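# Hand the bar over to the other gripper

## Task

Move the bar from the gripper now holding it into the opposite gripper, never setting it down on anything along the way; the job is complete only when the receiving gripper is the sole one holding the bar and grasps it at its red end.

## Robot and tools

Robot: two arms, left_arm and right_arm, each ending in a two-finger gripper. Base poses in the scene frame: left_arm at (+0.064, +0.390, 0) m, right_arm at (-0.068, -0.446, 0) m, both with almost no yaw. Scene frame: origin at table-top height, halfway between the nominal bases; +x points out over the table, +z up, and left_arm sits on the +y side. Image left and right do not match arm names. A camera stand stands behind the arms.

Gripper axes: the fingers extend along the gripper's +z and open or close along its y. end_effector_position is the spot between the pads when shut; the fingertips lie about 19 mm past it when closed and 6 mm when fully open. A block juts about 10 cm toward the gripper's +x and rotates with it. Watch that block and the fingers when the two grippers come close for the handover.

execute_actions(actions, cameras): actions is a list of actions. Each action is a list of up to 15 rows, one per 1/30 s step; if it has fewer rows, its final row is repeated to fill 15. Every row is one flat list of 18 numbers in [-1, 1] covering both arms: left_arm dx, dy, dz, rx, ry, rz, then left_gripper position, force_limit, speed; then the same nine for right_arm and right_gripper. The six pose numbers are an offset, not a pose: they are measured along the Hand target's own axes, from the Hand target as it was when the action began. Every row is measured from that same start, not from the row before, and the next action starts from the new Hand target, so sending an offset again moves the hand further. Scale: 1.0 equals 0.6 m or 180 degrees; rx, ry, rz form a single rotation vector. All zeros re-asks for the current Hand target. Images come back only for an empty actions list or when cameras names them.

move(target, speed, blend, stop_force, zero, blocking, cameras): target is one 18-number row in the same layout and scale, or a list of up to 15 such rows; every row is an offset from the Hand targets at the start of the move, not from the prior row. Each gripper travels a straight line; all paths finish together, take at least 0.5 s and are cut off after 10 s. speed is in m/s, 0.002 to 3.6 (default 0.25), turning at up to twice that in rad/s; one value or one per target. blend, in metres, rounds corners in a list (0 stops at each). stop_force, 3 to 120 N for both arms, ends an arm's path when its wrist sensor feels that much push opposing its motion; it is unreliable while the gripper turns and cannot be used with blocking=false. zero (default true) re-zeroes the sensor just before the move. blocking=false returns after about 0.5 s while the move continues. In a list, keep gripper numbers identical in every row. The result adds a move: line such as done, off_target, moving, held or fault, plus limits (paced = pose clipped, held = steps withheld). Paths do not avoid obstacles or the other arm; avoid routes passing near an arm's own base, which can flip its shoulder.

wait(seconds 0 to 10) lets time pass with commands held. stop brakes a running move (fingers continue). zoom_image(camera, region [x0, y0, x1, y1] in pixels, at most 504 by 504) enlarges part of the latest image of cam_low, cam_left_wrist or cam_right_wrist (each 896x504). zero_wrist_force(arm) subtracts the current wrist reading from later ones. finished_scene(scene) ends the scene for good; call it only once the goal holds.

Gripper numbers: position +1 is fully open (85 mm), about -0.8 brings the pads together, -1 closes until blocked. force_limit and speed also run -1 to +1 (both start at +1); a slow close (speed -1) with force_limit -1 gives roughly 30 N per pad on a 40 mm object, +1 about 100 N; fast closes from wide open give much more. Speed about 20 mm/s at -1, 85 at 0, 150 at +1. To keep a gripper unchanged, resend its previous three numbers (0 is a real command). force_limit and speed only apply once position changes by 0.01 or more. To grip, send -1 and confirm object_status is 2 (0 moving, 1 blocked while opening, 2 blocked while closing, 3 reached target or fully shut). position_measured is in counts: 3 open, 78 about 60 mm, 130 about 40 mm, 180 about 20 mm, 230 shut.

Results give per-arm end_effector_position (m), end_effector_quat_wxyz and velocities in the scene frame, Hand target (the last commanded pose after clipping; next offsets count from it), Tool commands, joint positions and torques, Wrist force and Wrist torque in the gripper's own axes plus the peak since last shown. Velocities may be omitted when joints read within noise. The hand often stops short of its Hand target; a further command, even zeros, asks for it again.

Cautions: commanded orientation is clipped to within 32 degrees of the measured one per step. Arms are stiff; pressing past firm contact can trigger a fault stop (about 150 N net force, or joint torque limits of 142 N m for big joints, 26.6 N m for wrists), freezing the arm for 10 s. A clearance check may hold commands that bring the arms close, except finger-to-finger, and does not always prevent contact. A gripper closing on the other arm's fingers counts as a press between arms and can fail the scene. Do not drop the bar, release it while it moves, swing it fast, or let anything leave the table. Motors heat under load or stretch; a MOTOR HOT line appears at 70 °C and the arm brakes at 85 °C.

Each tool is called after ">>>" as name([rows], argument=value, ...), one row to a line, values as JSON.

## Session

>>> execute_actions(actions=[])

Scene clock: 0.00 s.
left_arm: end_effector_position=(+0.4929, +0.3853, +0.2026) position_measured=3 object_status=3 end_effector_quat_wxyz=(+0.000, +0.005, +1.000, +0.000) | right_arm: end_effector_position=(+0.4299, -0.1568, +0.2454) position_measured=170 object_status=2 end_effector_quat_wxyz=(-0.036, +0.668, +0.742, +0.040)
Joint positions: left_arm=[-0.316 -1.723 2.042 -1.89 -1.571 -0.316] | right_arm=[3.889 -1.725 -1.645 -1.271 1.652 2.192]
Joint velocities: within noise
Joint torques (N m): no reading
Motor temperatures (°C): left_arm=[27 35 34 37 36 39] | right_arm=[27 27 26 34 36 43]
Wrist force (N): no reading
Wrist torque (N m): no reading
Wrist force, peak (N): no reading
Hand target: left_arm +0.4929, +0.3853, +0.2026; +0.000, +0.005, +1.000, +0.000 | right_arm +0.4299, -0.1568, +0.2454; -0.036, +0.668, +0.742, +0.040
Tool commands: left_gripper/position=+1.0 left_gripper/force_limit=+1.0 left_gripper/speed=+1.0 right_gripper/position=-0.466667 right_gripper/force_limit=+1.0 right_gripper/speed=-1.0

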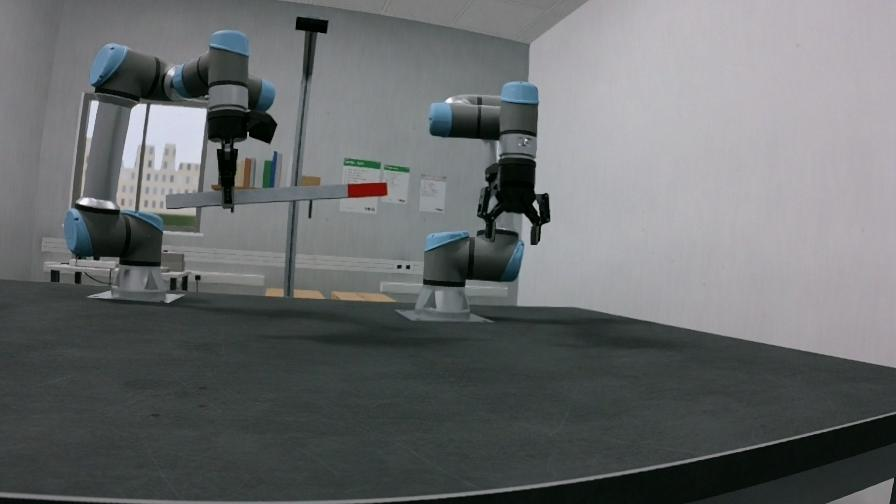

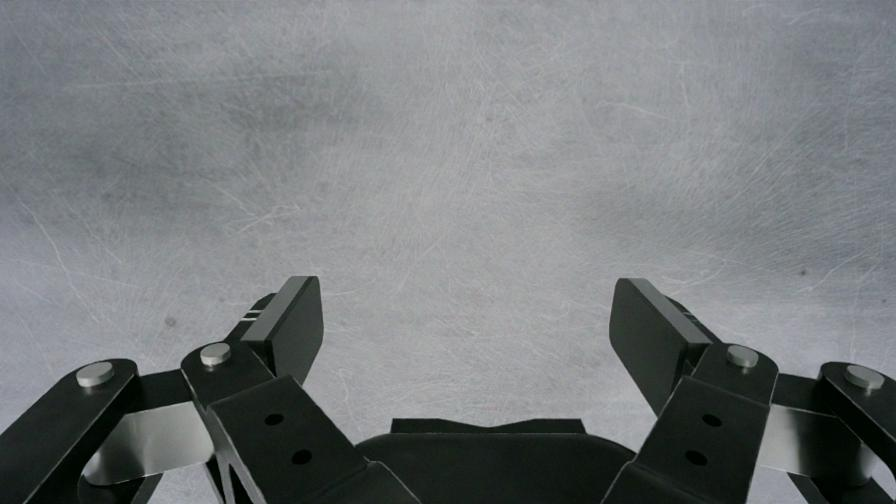

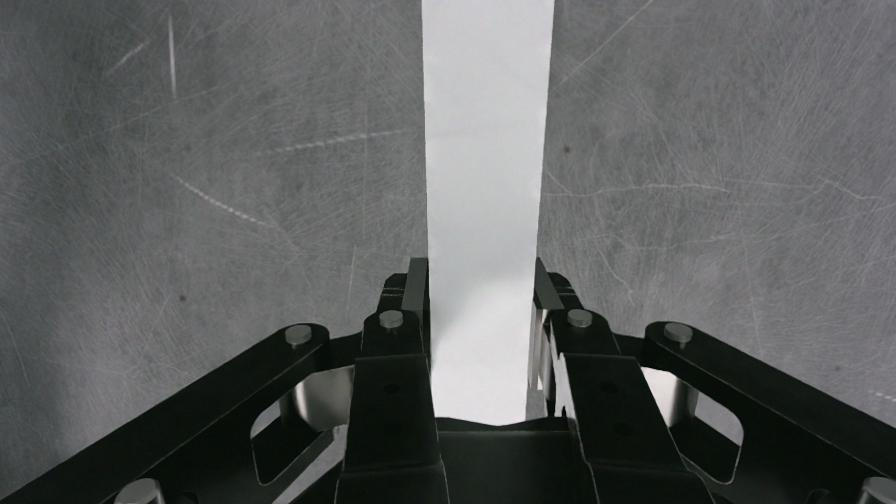

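>>> move([
  [0.065,-0.167,-0.283,-0.0277,0.0252,0.4632,1,1,-1,0,0,0,0,0,0,-0.466667,1,-1],
  [0.1505,-0.4482,-0.255,-0.0277,0.0252,0.4632,1,1,-1,0,0,0,0,0,0,-0.466667,1,-1],
], blend=0.04, speed=0.5, cameras=["all"])

Scene clock: 9.83 s.
left_arm: end_effector_position=(+0.4000, +0.1175, +0.3556) position_measured=3 object_status=3 end_effector_quat_wxyz=(-0.036, +0.668, +0.742, +0.040) | right_arm: end_effector_position=(+0.4299, -0.1568, +0.2454) position_measured=170 object_status=2 end_effector_quat_wxyz=(-0.036, +0.668, +0.742, +0.040)
Joint positions: left_arm=[-1.019 -1.712 1.617 -1.384 -1.515 0.435] | right_arm=[3.889 -1.725 -1.645 -1.271 1.652 2.192]
Joint torques (N m): left_arm=[-8.7 -12.29 -34.4 -4.58 2.81 -1.5] | right_arm=[1.32 32.74 22.51 2.83 1.24 -1.41]
Wrist force (N): left_arm=[-0.1 -0.2 0.3] | right_arm=[0.0 -0.4 0.1]
Wrist torque (N m): left_arm=[-0.02 0.01 0.03] | right_arm=[-0.06 -0.09 0.00]
Wrist force, peak (N): left_arm=[-2.3 -1.2 0.1] | right_arm=[0.3 -0.3 0.4]
Hand target: left_arm +0.4000, +0.1173, +0.3556; -0.036, +0.668, +0.742, +0.040 | right_arm +0.4299, -0.1568, +0.2454; -0.036, +0.668, +0.742, +0.040
Off the commanded pose: left_arm 0.000 m, 0 deg | right_arm 0.000 m, 0 deg.
move: done
camera_calibration:
cam_left_wrist: T_world_to_cam=[[0.993645, 0.110319, 0.0223482, -0.408685], [0.101927, -0.966101, 0.237191, 0.00859456], [0.0477575, -0.233406, -0.971206, 0.484594], [0, 0, 0, 1]] pos_world=[0.382069, 0.166496, 0.477735]

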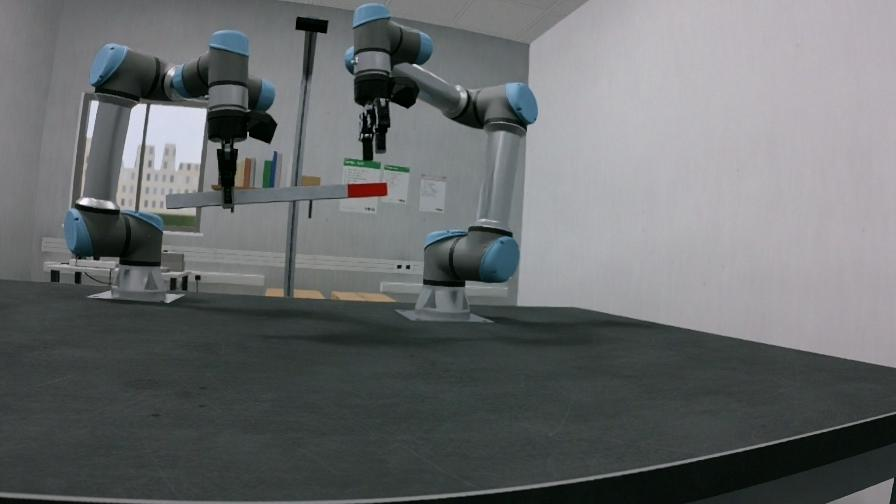

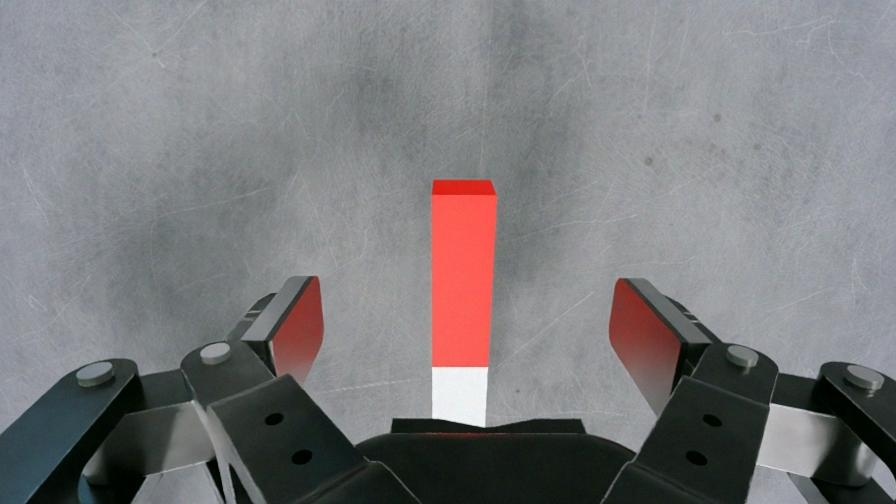

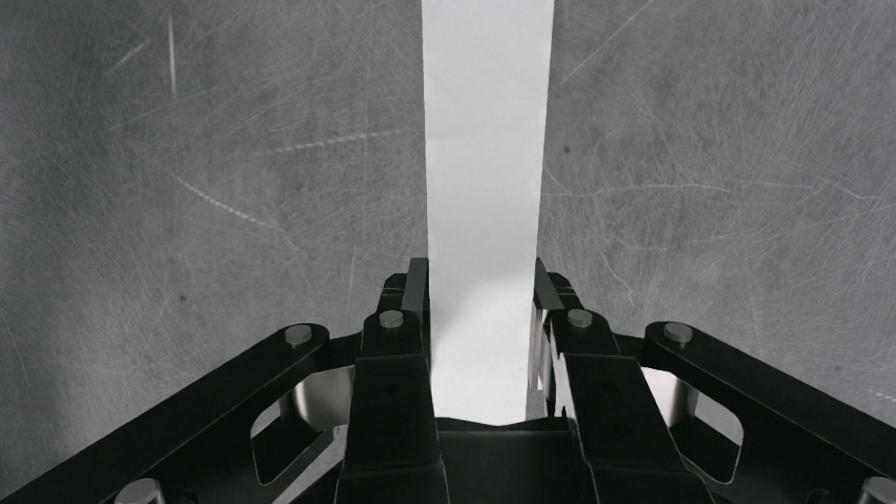

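>>> move([
  [-0.0167,0,0.1333,0,0,0,1,1,-1,0,0,0,0,0,0,-0.466667,1,-1],
  [-0.0167,0,0.1333,0,0,0,-1,1,-1,0,0,0,0,0,0,-0.466667,1,-1],
], speed=0.2, cameras=["all"])

Scene clock: 15.97 s.
left_arm: end_effector_position=(+0.4010, +0.1160, +0.2750) position_measured=169 object_status=0 end_effector_quat_wxyz=(-0.036, +0.668, +0.742, +0.040) | right_arm: end_effector_position=(+0.4299, -0.1568, +0.2454) position_measured=170 object_status=2 end_effector_quat_wxyz=(-0.036, +0.668, +0.742, +0.040)
Joint positions: left_arm=[-1.019 -1.706 1.818 -1.591 -1.515 0.435] | right_arm=[3.889 -1.725 -1.645 -1.271 1.652 2.192]
Joint torques (N m): left_arm=[7.25 -13.47 -13.28 -4.12 0.96 1.5] | right_arm=[1.52 32.77 21.36 2.72 1.75 -1.34]
Wrist force (N): left_arm=[0.6 3.3 0.1] | right_arm=[-0.9 -3.4 0.6]
Wrist torque (N m): left_arm=[0.16 -0.02 -0.25] | right_arm=[-0.20 -0.14 -0.67]
Wrist force, peak (N): left_arm=[0.7 3.3 0.1] | right_arm=[-0.7 -3.6 0.5]
Hand target: left_arm +0.4010, +0.1160, +0.2750; -0.036, +0.668, +0.742, +0.040 | right_arm +0.4299, -0.1568, +0.2454; -0.036, +0.668, +0.742, +0.040
Off the commanded pose: left_arm 0.000 m, 0 deg | right_arm 0.000 m, 0 deg.
move: done
camera_calibration:
cam_left_wrist: T_world_to_cam=[[0.99364, 0.110344, 0.0224557, -0.407856], [0.10193, -0.966121, 0.237108, 0.0261861], [0.0478584, -0.233311, -0.971224, 0.405864], [0, 0, 0, 1]] pos_world=[0.383169, 0.164996, 0.397135]

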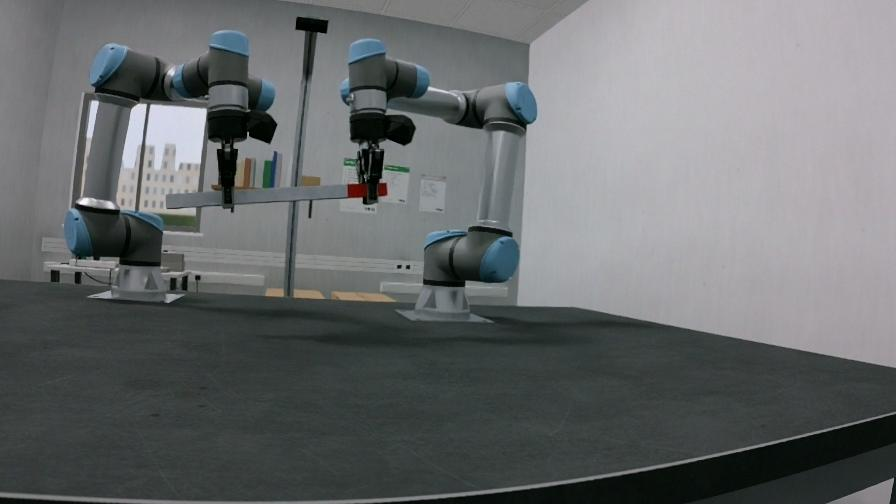

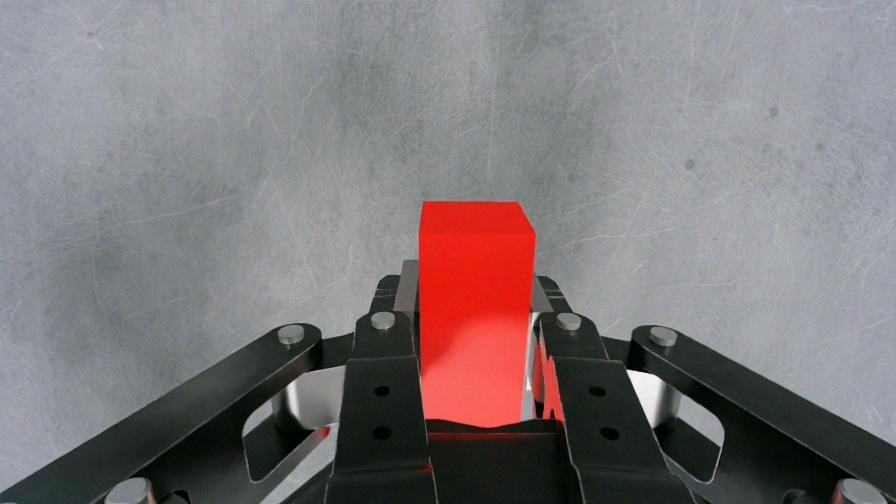

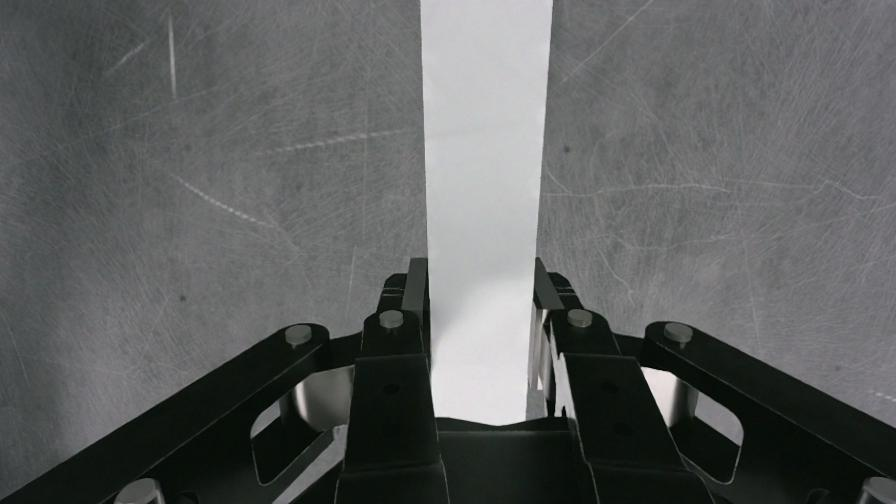

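>>> wait(seconds=0.2)

Scene clock: 16.63 s.
left_arm: end_effector_position=(+0.4010, +0.1160, +0.2750) position_measured=169 object_status=2 end_effector_quat_wxyz=(-0.036, +0.668, +0.742, +0.040) | right_arm: end_effector_position=(+0.4299, -0.1568, +0.2454) position_measured=170 object_status=2 end_effector_quat_wxyz=(-0.036, +0.668, +0.742, +0.040)
Joint positions: left_arm=[-1.019 -1.706 1.818 -1.591 -1.515 0.435] | right_arm=[3.889 -1.725 -1.645 -1.271 1.652 2.192]
Joint torques (N m): left_arm=[3.67 -13.69 -12.49 -3.22 -1.46 1.52] | right_arm=[2.12 32.33 21.28 2.72 1.39 -1.31]
Wrist force (N): left_arm=[0.6 3.1 -0.3] | right_arm=[-1.1 -3.7 0.9]
Wrist torque (N m): left_arm=[0.13 -0.03 -0.25] | right_arm=[-0.25 -0.13 -0.66]
Wrist force, peak (N): left_arm=[0.9 3.3 -0.2] | right_arm=[-1.1 -3.7 0.9]
Hand target: left_arm +0.4010, +0.1160, +0.2750; -0.036, +0.668, +0.742, +0.040 | right_arm +0.4299, -0.1568, +0.2454; -0.036, +0.668, +0.742, +0.040
Tool commands: left_gripper/position=-1.0 left_gripper/force_limit=+1.0 left_gripper/speed=-1.0 right_gripper/position=-0.466667 right_gripper/force_limit=+1.0 right_gripper/speed=-1.0
Off the commanded pose: left_arm 0.000 m, 0 deg | right_arm 0.000 m, 0 deg.
wait: 0.20 s; at rest from the start

>>> move([
  [0,0,0,0,0,0,-1,1,-1,0,0,0,0,0,0,0.4,1,0],
  [0,0,0,0,0,0,-1,1,-1,0,0,-0.2,0,0,0,0.4,1,0],
], speed=0.25, cameras=["all"])

Scene clock: 19.10 s.
left_arm: end_effector_position=(+0.4010, +0.1160, +0.2750) position_measured=169 object_status=2 end_effector_quat_wxyz=(-0.036, +0.668, +0.742, +0.040) | right_arm: end_effector_position=(+0.4299, -0.1698, +0.3646) position_measured=78 object_status=3 end_effector_quat_wxyz=(-0.036, +0.668, +0.742, +0.040)
Joint positions: left_arm=[-1.019 -1.706 1.818 -1.591 -1.515 0.435] | right_arm=[3.871 -1.688 -1.381 -1.573 1.653 2.174]
Joint torques (N m): left_arm=[-8.78 -26.55 -31.2 -2.03 -1.64 -0.01] | right_arm=[-6.72 22.58 37.26 1.41 1.84 -2.17]
Wrist force (N): left_arm=[-0.3 -0.1 2.5] | right_arm=[0.3 0.0 -1.8]
Wrist torque (N m): left_arm=[-0.02 0.42 0.02] | right_arm=[0.00 0.08 0.03]
Wrist force, peak (N): left_arm=[0.6 3.5 -0.3] | right_arm=[-1.3 -3.8 0.7]
Hand target: left_arm +0.4010, +0.1160, +0.2750; -0.036, +0.668, +0.742, +0.040 | right_arm +0.4299, -0.1698, +0.3647; -0.036, +0.668, +0.742, +0.040
Off the commanded pose: left_arm 0.000 m, 0 deg | right_arm 0.000 m, 0 deg.
move: done
camera_calibration:
cam_left_wrist: T_world_to_cam=[[0.993645, 0.11032, 0.0223595, -0.407805], [0.101929, -0.966124, 0.237098, 0.026094], [0.0477586, -0.233312, -0.971228, 0.405882], [0, 0, 0, 1]] pos_world=[0.383169, 0.164896, 0.397135]
cam_right_wrist: T_world_to_cam=[[0.996269, 0.0861904, 0.00438654, -0.41044], [0.0822015, -0.963188, 0.255954, -0.278706], [0.0262858, -0.254639, -0.966679, 0.431182], [0, 0, 0, 1]] pos_world=[0.420485, -0.123275, 0.489951]

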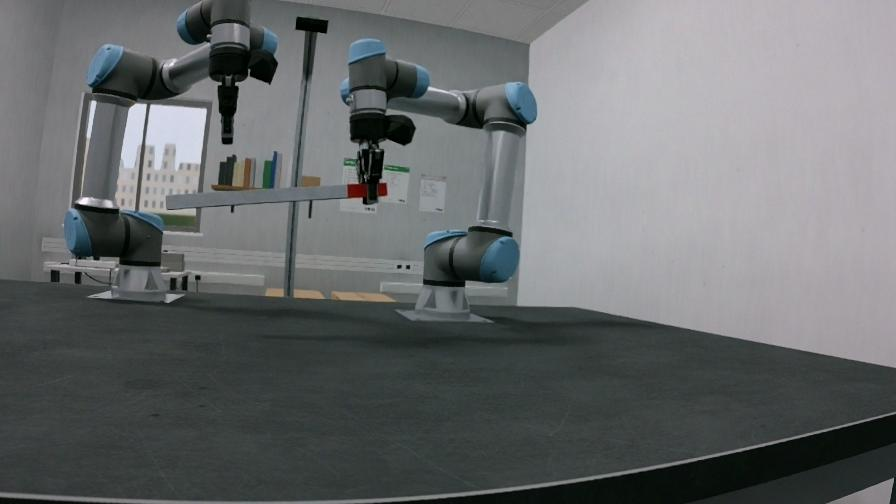

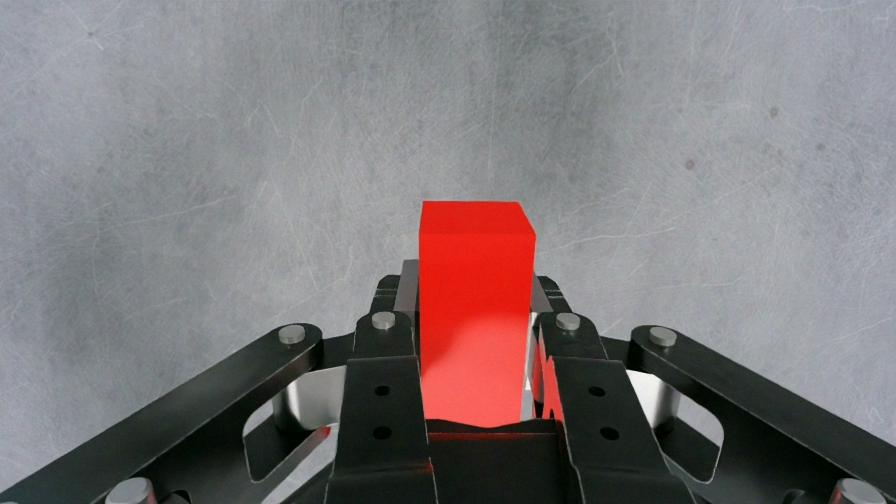

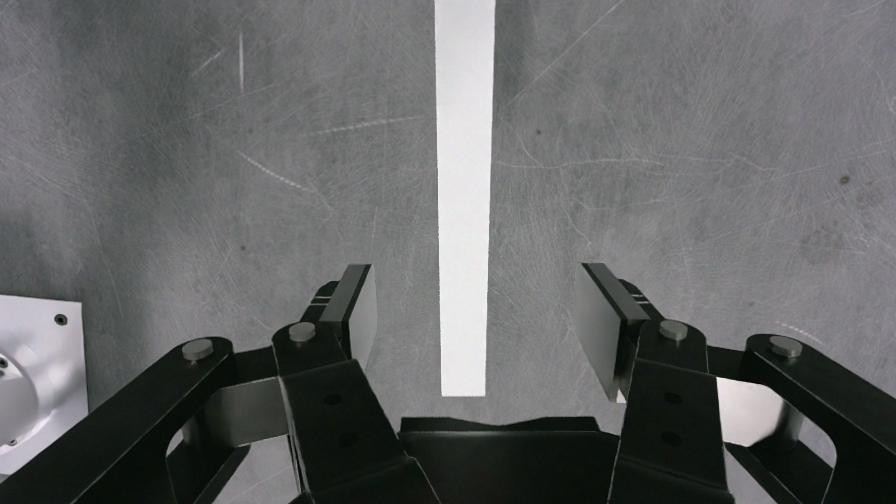

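Held firmly by the left alone.

>>> finished_scene(scene=1)

The scene is finished: the task was done.


## Next scene

The same job, from a new start.

>>> execute_actions(actions=[])

Scene clock: 0.00 s.
left_arm: end_effector_position=(+0.4929, +0.3853, +0.2026) position_measured=3 object_status=3 end_effector_quat_wxyz=(+0.000, +0.005, +1.000, +0.000) | right_arm: end_effector_position=(+0.3593, -0.1750, +0.2814) position_measured=157 object_status=2 end_effector_quat_wxyz=(+0.035, +0.749, +0.657, +0.079)
Joint positions: left_arm=[-0.316 -1.723 2.042 -1.89 -1.571 -0.316] | right_arm=[4.047 -1.474 -1.835 -1.259 1.478 2.576]
Joint velocities: within noise
Joint torques (N m): no reading
Motor temperatures (°C): left_arm=[27 33 33 36 36 38] | right_arm=[27 27 26 33 35 41]
Wrist force (N): no reading
Wrist torque (N m): no reading
Wrist force, peak (N): no reading
Hand target: left_arm +0.4929, +0.3853, +0.2026; +0.000, +0.005, +1.000, +0.000 | right_arm +0.3593, -0.1750, +0.2814; +0.035, +0.749, +0.657, +0.079
Tool commands: left_gripper/position=+1.0 left_gripper/force_limit=+1.0 left_gripper/speed=+1.0 right_gripper/position=-0.372549 right_gripper/force_limit=+1.0 right_gripper/speed=-1.0
camera_calibration:
cam_right_wrist: T_world_to_cam=[[0.977102, -0.152114, 0.148772, -0.414779], [-0.189535, -0.93999, 0.283716, -0.162693], [0.0966874, -0.305417, -0.947297, 0.311746], [0, 0, 0, 1]] pos_world=[0.344303, -0.120811, 0.403183]

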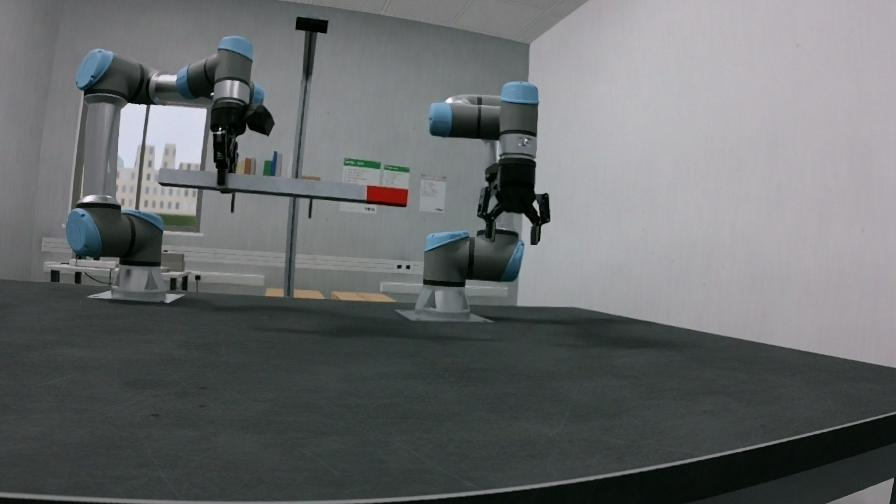

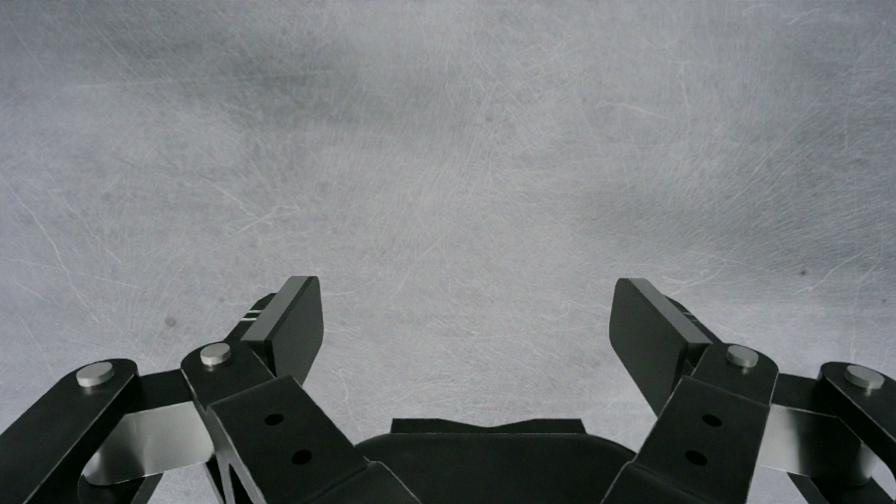

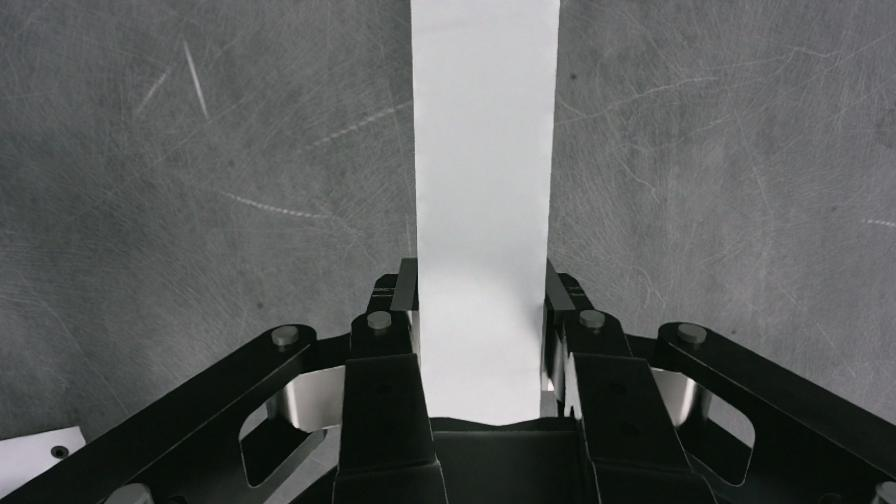

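>>> move([
  [0.065,-0.13,-0.283,-0.0328,-0.0463,0.5395,1,1,-1,0,0,0,0,0,0,-0.372549,1,-1],
  [0.1622,-0.3822,-0.254,-0.0328,-0.0463,0.5395,1,1,-1,0,0,0,0,0,0,-0.372549,1,-1],
], blend=0.04, speed=0.5, cameras=["cam_low","cam_left_wrist"])

Scene clock: 7.70 s.
left_arm: end_effector_position=(+0.3934, +0.1571, +0.3550) position_measured=3 object_status=3 end_effector_quat_wxyz=(+0.065, +0.752, +0.655, +0.045) | right_arm: end_effector_position=(+0.3593, -0.1750, +0.2814) position_measured=157 object_status=2 end_effector_quat_wxyz=(+0.035, +0.749, +0.657, +0.079)
Joint positions: left_arm=[-1.018 -1.928 1.834 -1.588 -1.46 0.688] | right_arm=[4.047 -1.474 -1.835 -1.259 1.478 2.576]
Joint torques (N m): left_arm=[-9.03 -3 -35.99 -3.17 2.62 -1.61] | right_arm=[-2.24 17.01 26.21 3.15 -1.96 0.32]
Wrist force (N): left_arm=[0.2 0.1 -0.1] | right_arm=[-0.1 0.3 -0.3]
Wrist torque (N m): left_arm=[-0.01 -0.04 0.02] | right_arm=[0.05 0.09 0.00]
Wrist force, peak (N): left_arm=[2.4 0.9 -0.8] | right_arm=[-0.2 0.4 -0.5]
Hand target: left_arm +0.3934, +0.1569, +0.3550; +0.064, +0.752, +0.655, +0.045 | right_arm +0.3593, -0.1750, +0.2814; +0.035, +0.749, +0.657, +0.079
Off the commanded pose: left_arm 0.000 m, 0 deg | right_arm 0.000 m, 0 deg.
move: done
camera_calibration:
cam_left_wrist: T_world_to_cam=[[0.97799, -0.126064, 0.166265, -0.41433], [-0.178217, -0.919097, 0.351426, 0.109922], [0.108512, -0.373322, -0.921334, 0.473946], [0, 0, 0, 1]] pos_world=[0.373371, 0.225731, 0.466922]
Images, in order (width x height): cam_low 896x504, cam_left_wrist 896x504.

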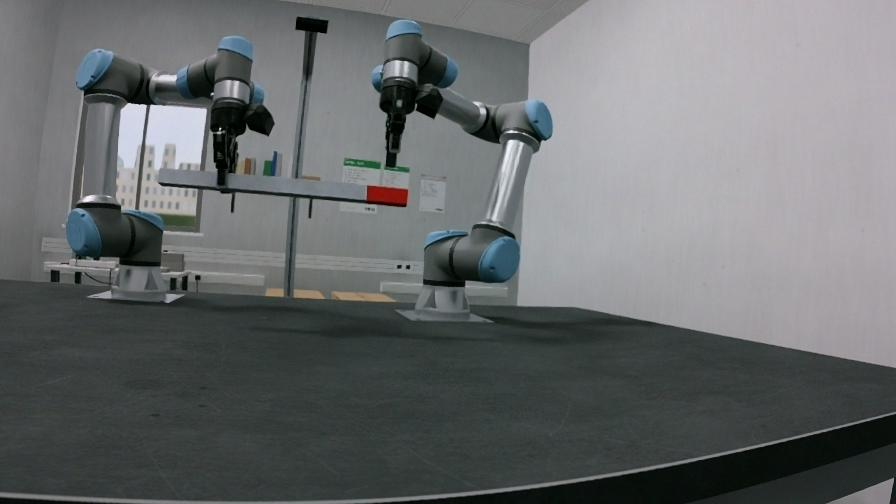

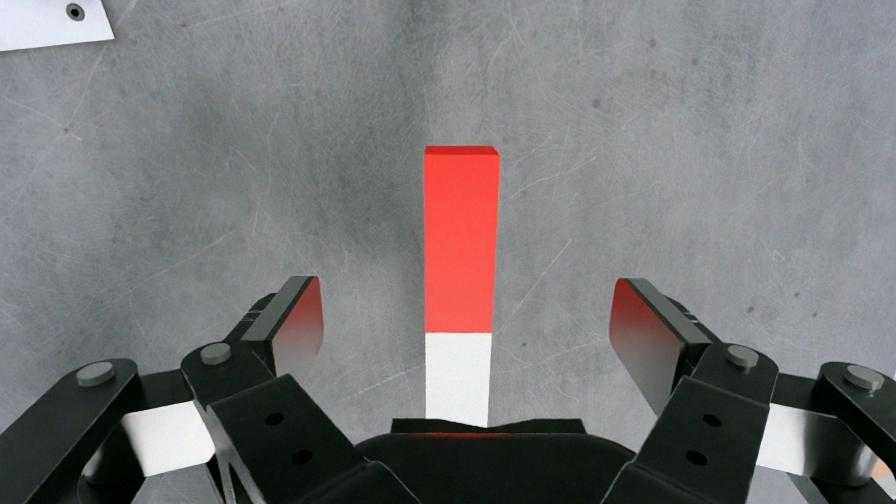

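>>> move([
  [0.0083,0,0.1333,0,0,0,1,1,-1,0,0,0,0,0,0,-0.372549,1,-1],
  [0.0083,0,0.1333,0,0,0,-1,1,-1,0,0,0,0,0,0,-0.372549,1,-1],
], speed=0.22, cameras=["cam_low","cam_left_wrist"])

>>> wait(seconds=0.1)

Scene clock: 13.27 s.
left_arm: end_effector_position=(+0.4062, +0.1589, +0.2760) position_measured=157 object_status=0 end_effector_quat_wxyz=(+0.064, +0.752, +0.655, +0.045) | right_arm: end_effector_position=(+0.3593, -0.1750, +0.2814) position_measured=157 object_status=2 end_effector_quat_wxyz=(+0.035, +0.749, +0.657, +0.079)
Joint positions: left_arm=[-0.983 -1.901 2.019 -1.805 -1.464 0.722] | right_arm=[4.047 -1.474 -1.835 -1.259 1.478 2.576]
Joint torques (N m): left_arm=[7.72 -5 -15.94 -4.46 -1.73 1.49] | right_arm=[-3.51 16.87 27.58 3.18 -1.9 0.53]
Wrist force (N): left_arm=[0.2 0.8 -0.3] | right_arm=[-0.4 -0.5 0.6]
Wrist torque (N m): left_arm=[0.26 -0.05 -0.24] | right_arm=[-0.24 -0.01 -0.13]
Wrist force, peak (N): left_arm=[0.2 0.0 1.3] | right_arm=[-0.5 -0.4 -0.6]
Hand target: left_arm +0.4062, +0.1589, +0.2760; +0.064, +0.752, +0.655, +0.045 | right_arm +0.3593, -0.1750, +0.2814; +0.035, +0.749, +0.657, +0.079
Off the commanded pose: left_arm 0.000 m, 0 deg | right_arm 0.000 m, 0 deg.
move: done
camera_calibration:
cam_left_wrist: T_world_to_cam=[[0.978008, -0.125983, 0.16622, -0.41349], [-0.178116, -0.919143, 0.351357, 0.141561], [0.108515, -0.373236, -0.921368, 0.400307], [0, 0, 0, 1]] pos_world=[0.386171, 0.227431, 0.387822]
Images, in order (width x height): cam_low 896x504, cam_left_wrist 896x504.

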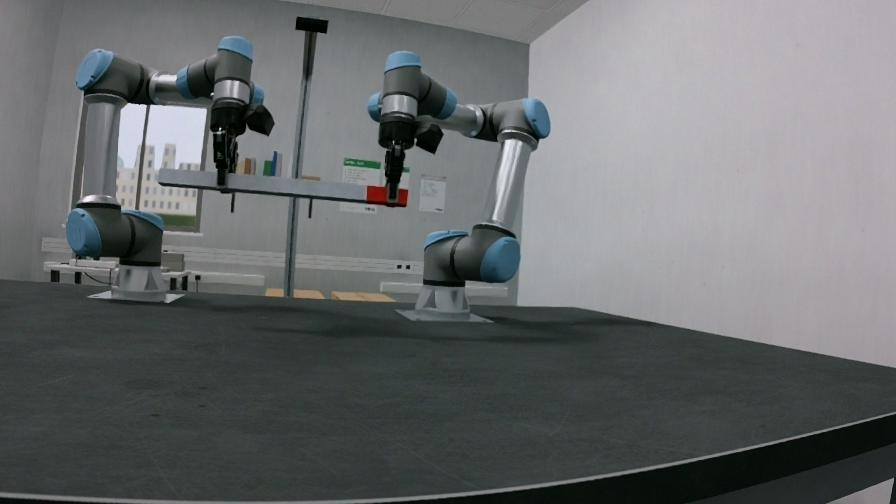

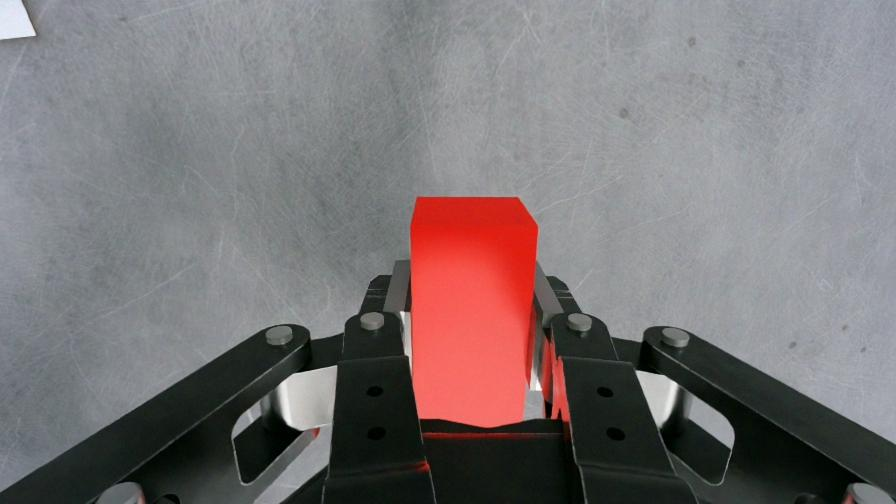

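Scene clock: 13.37 s.
left_arm: end_effector_position=(+0.4062, +0.1589, +0.2760) position_measured=157 object_status=2 end_effector_quat_wxyz=(+0.064, +0.752, +0.655, +0.045) | right_arm: end_effector_position=(+0.3593, -0.1750, +0.2814) position_measured=157 object_status=2 end_effector_quat_wxyz=(+0.035, +0.749, +0.657, +0.079)
Joint positions: left_arm=[-0.983 -1.901 2.019 -1.805 -1.464 0.722] | right_arm=[4.047 -1.474 -1.835 -1.259 1.478 2.576]
Joint torques (N m): left_arm=[7.42 -4.76 -15.91 -4.25 -1.78 1.56] | right_arm=[-4.31 16.55 28 3.22 -1.97 0.57]
Wrist force (N): left_arm=[0.5 0.7 -0.2] | right_arm=[-0.4 -0.4 0.8]
Wrist torque (N m): left_arm=[0.26 -0.09 -0.24] | right_arm=[-0.22 -0.01 -0.13]
Wrist force, peak (N): left_arm=[0.4 0.7 -0.6] | right_arm=[-0.4 -0.4 0.8]
Hand target: left_arm +0.4062, +0.1589, +0.2760; +0.064, +0.752, +0.655, +0.045 | right_arm +0.3593, -0.1750, +0.2814; +0.035, +0.749, +0.657, +0.079
Tool commands: left_gripper/position=-1.0 left_gripper/force_limit=+1.0 left_gripper/speed=-1.0 right_gripper/position=-0.372549 right_gripper/force_limit=+1.0 right_gripper/speed=-1.0
Off the commanded pose: left_arm 0.000 m, 0 deg | right_arm 0.000 m, 0 deg.
wait: 0.10 s; no rest

>>> move([
  [0,0,0,0,0,0,-1,1,-1,0,0,0,0,0,0,0.4,1,0],
  [0,0,0,0,0,0,-1,1,-1,0,0,-0.2,0,0,0,0.4,1,0],
], speed=0.25, cameras=["cam_low"])

Scene clock: 15.70 s.
left_arm: end_effector_position=(+0.4062, +0.1589, +0.2760) position_measured=157 object_status=2 end_effector_quat_wxyz=(+0.064, +0.752, +0.655, +0.045) | right_arm: end_effector_position=(+0.3397, -0.1812, +0.3995) position_measured=78 object_status=3 end_effector_quat_wxyz=(+0.035, +0.749, +0.657, +0.079)
Joint positions: left_arm=[-0.983 -1.901 2.019 -1.805 -1.464 0.722] | right_arm=[4.074 -1.422 -1.577 -1.571 1.474 2.602]
Joint torques (N m): left_arm=[4.47 -18.53 -35.68 -2.84 -1.4 -0.35] | right_arm=[6.76 10.96 37.28 1.1 -2.41 1.88]
Wrist force (N): left_arm=[0.1 -0.5 2.7] | right_arm=[0.2 0.9 -3.4]
Wrist torque (N m): left_arm=[-0.02 0.62 0.02] | right_arm=[0.07 0.40 0.03]
Wrist force, peak (N): left_arm=[0.5 -0.3 4.8] | right_arm=[0.2 1.0 -4.7]
Hand target: left_arm +0.4062, +0.1589, +0.2760; +0.064, +0.752, +0.655, +0.045 | right_arm +0.3397, -0.1812, +0.3997; +0.035, +0.749, +0.657, +0.079
Off the commanded pose: left_arm 0.000 m, 0 deg | right_arm 0.000 m, 0 deg.
move: done
Images, in order (width x height): cam_low 896x504.

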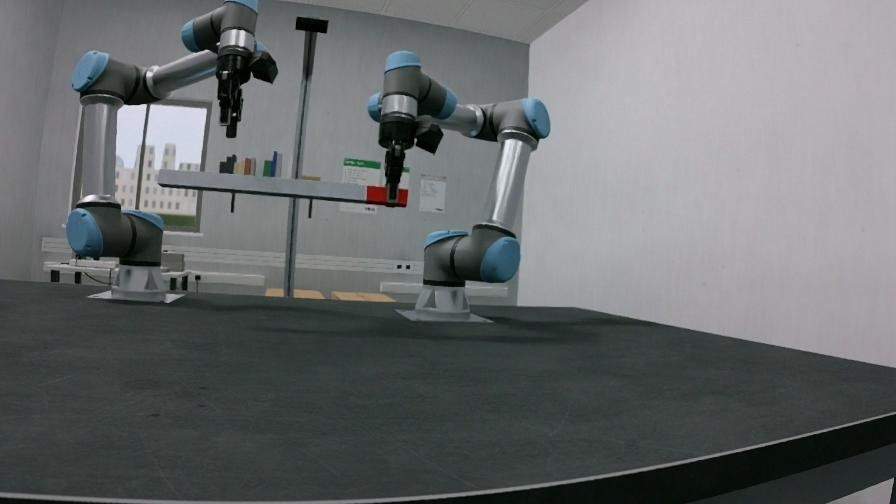

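>>> finished_scene(scene=2)

The scene is finished: the task was done.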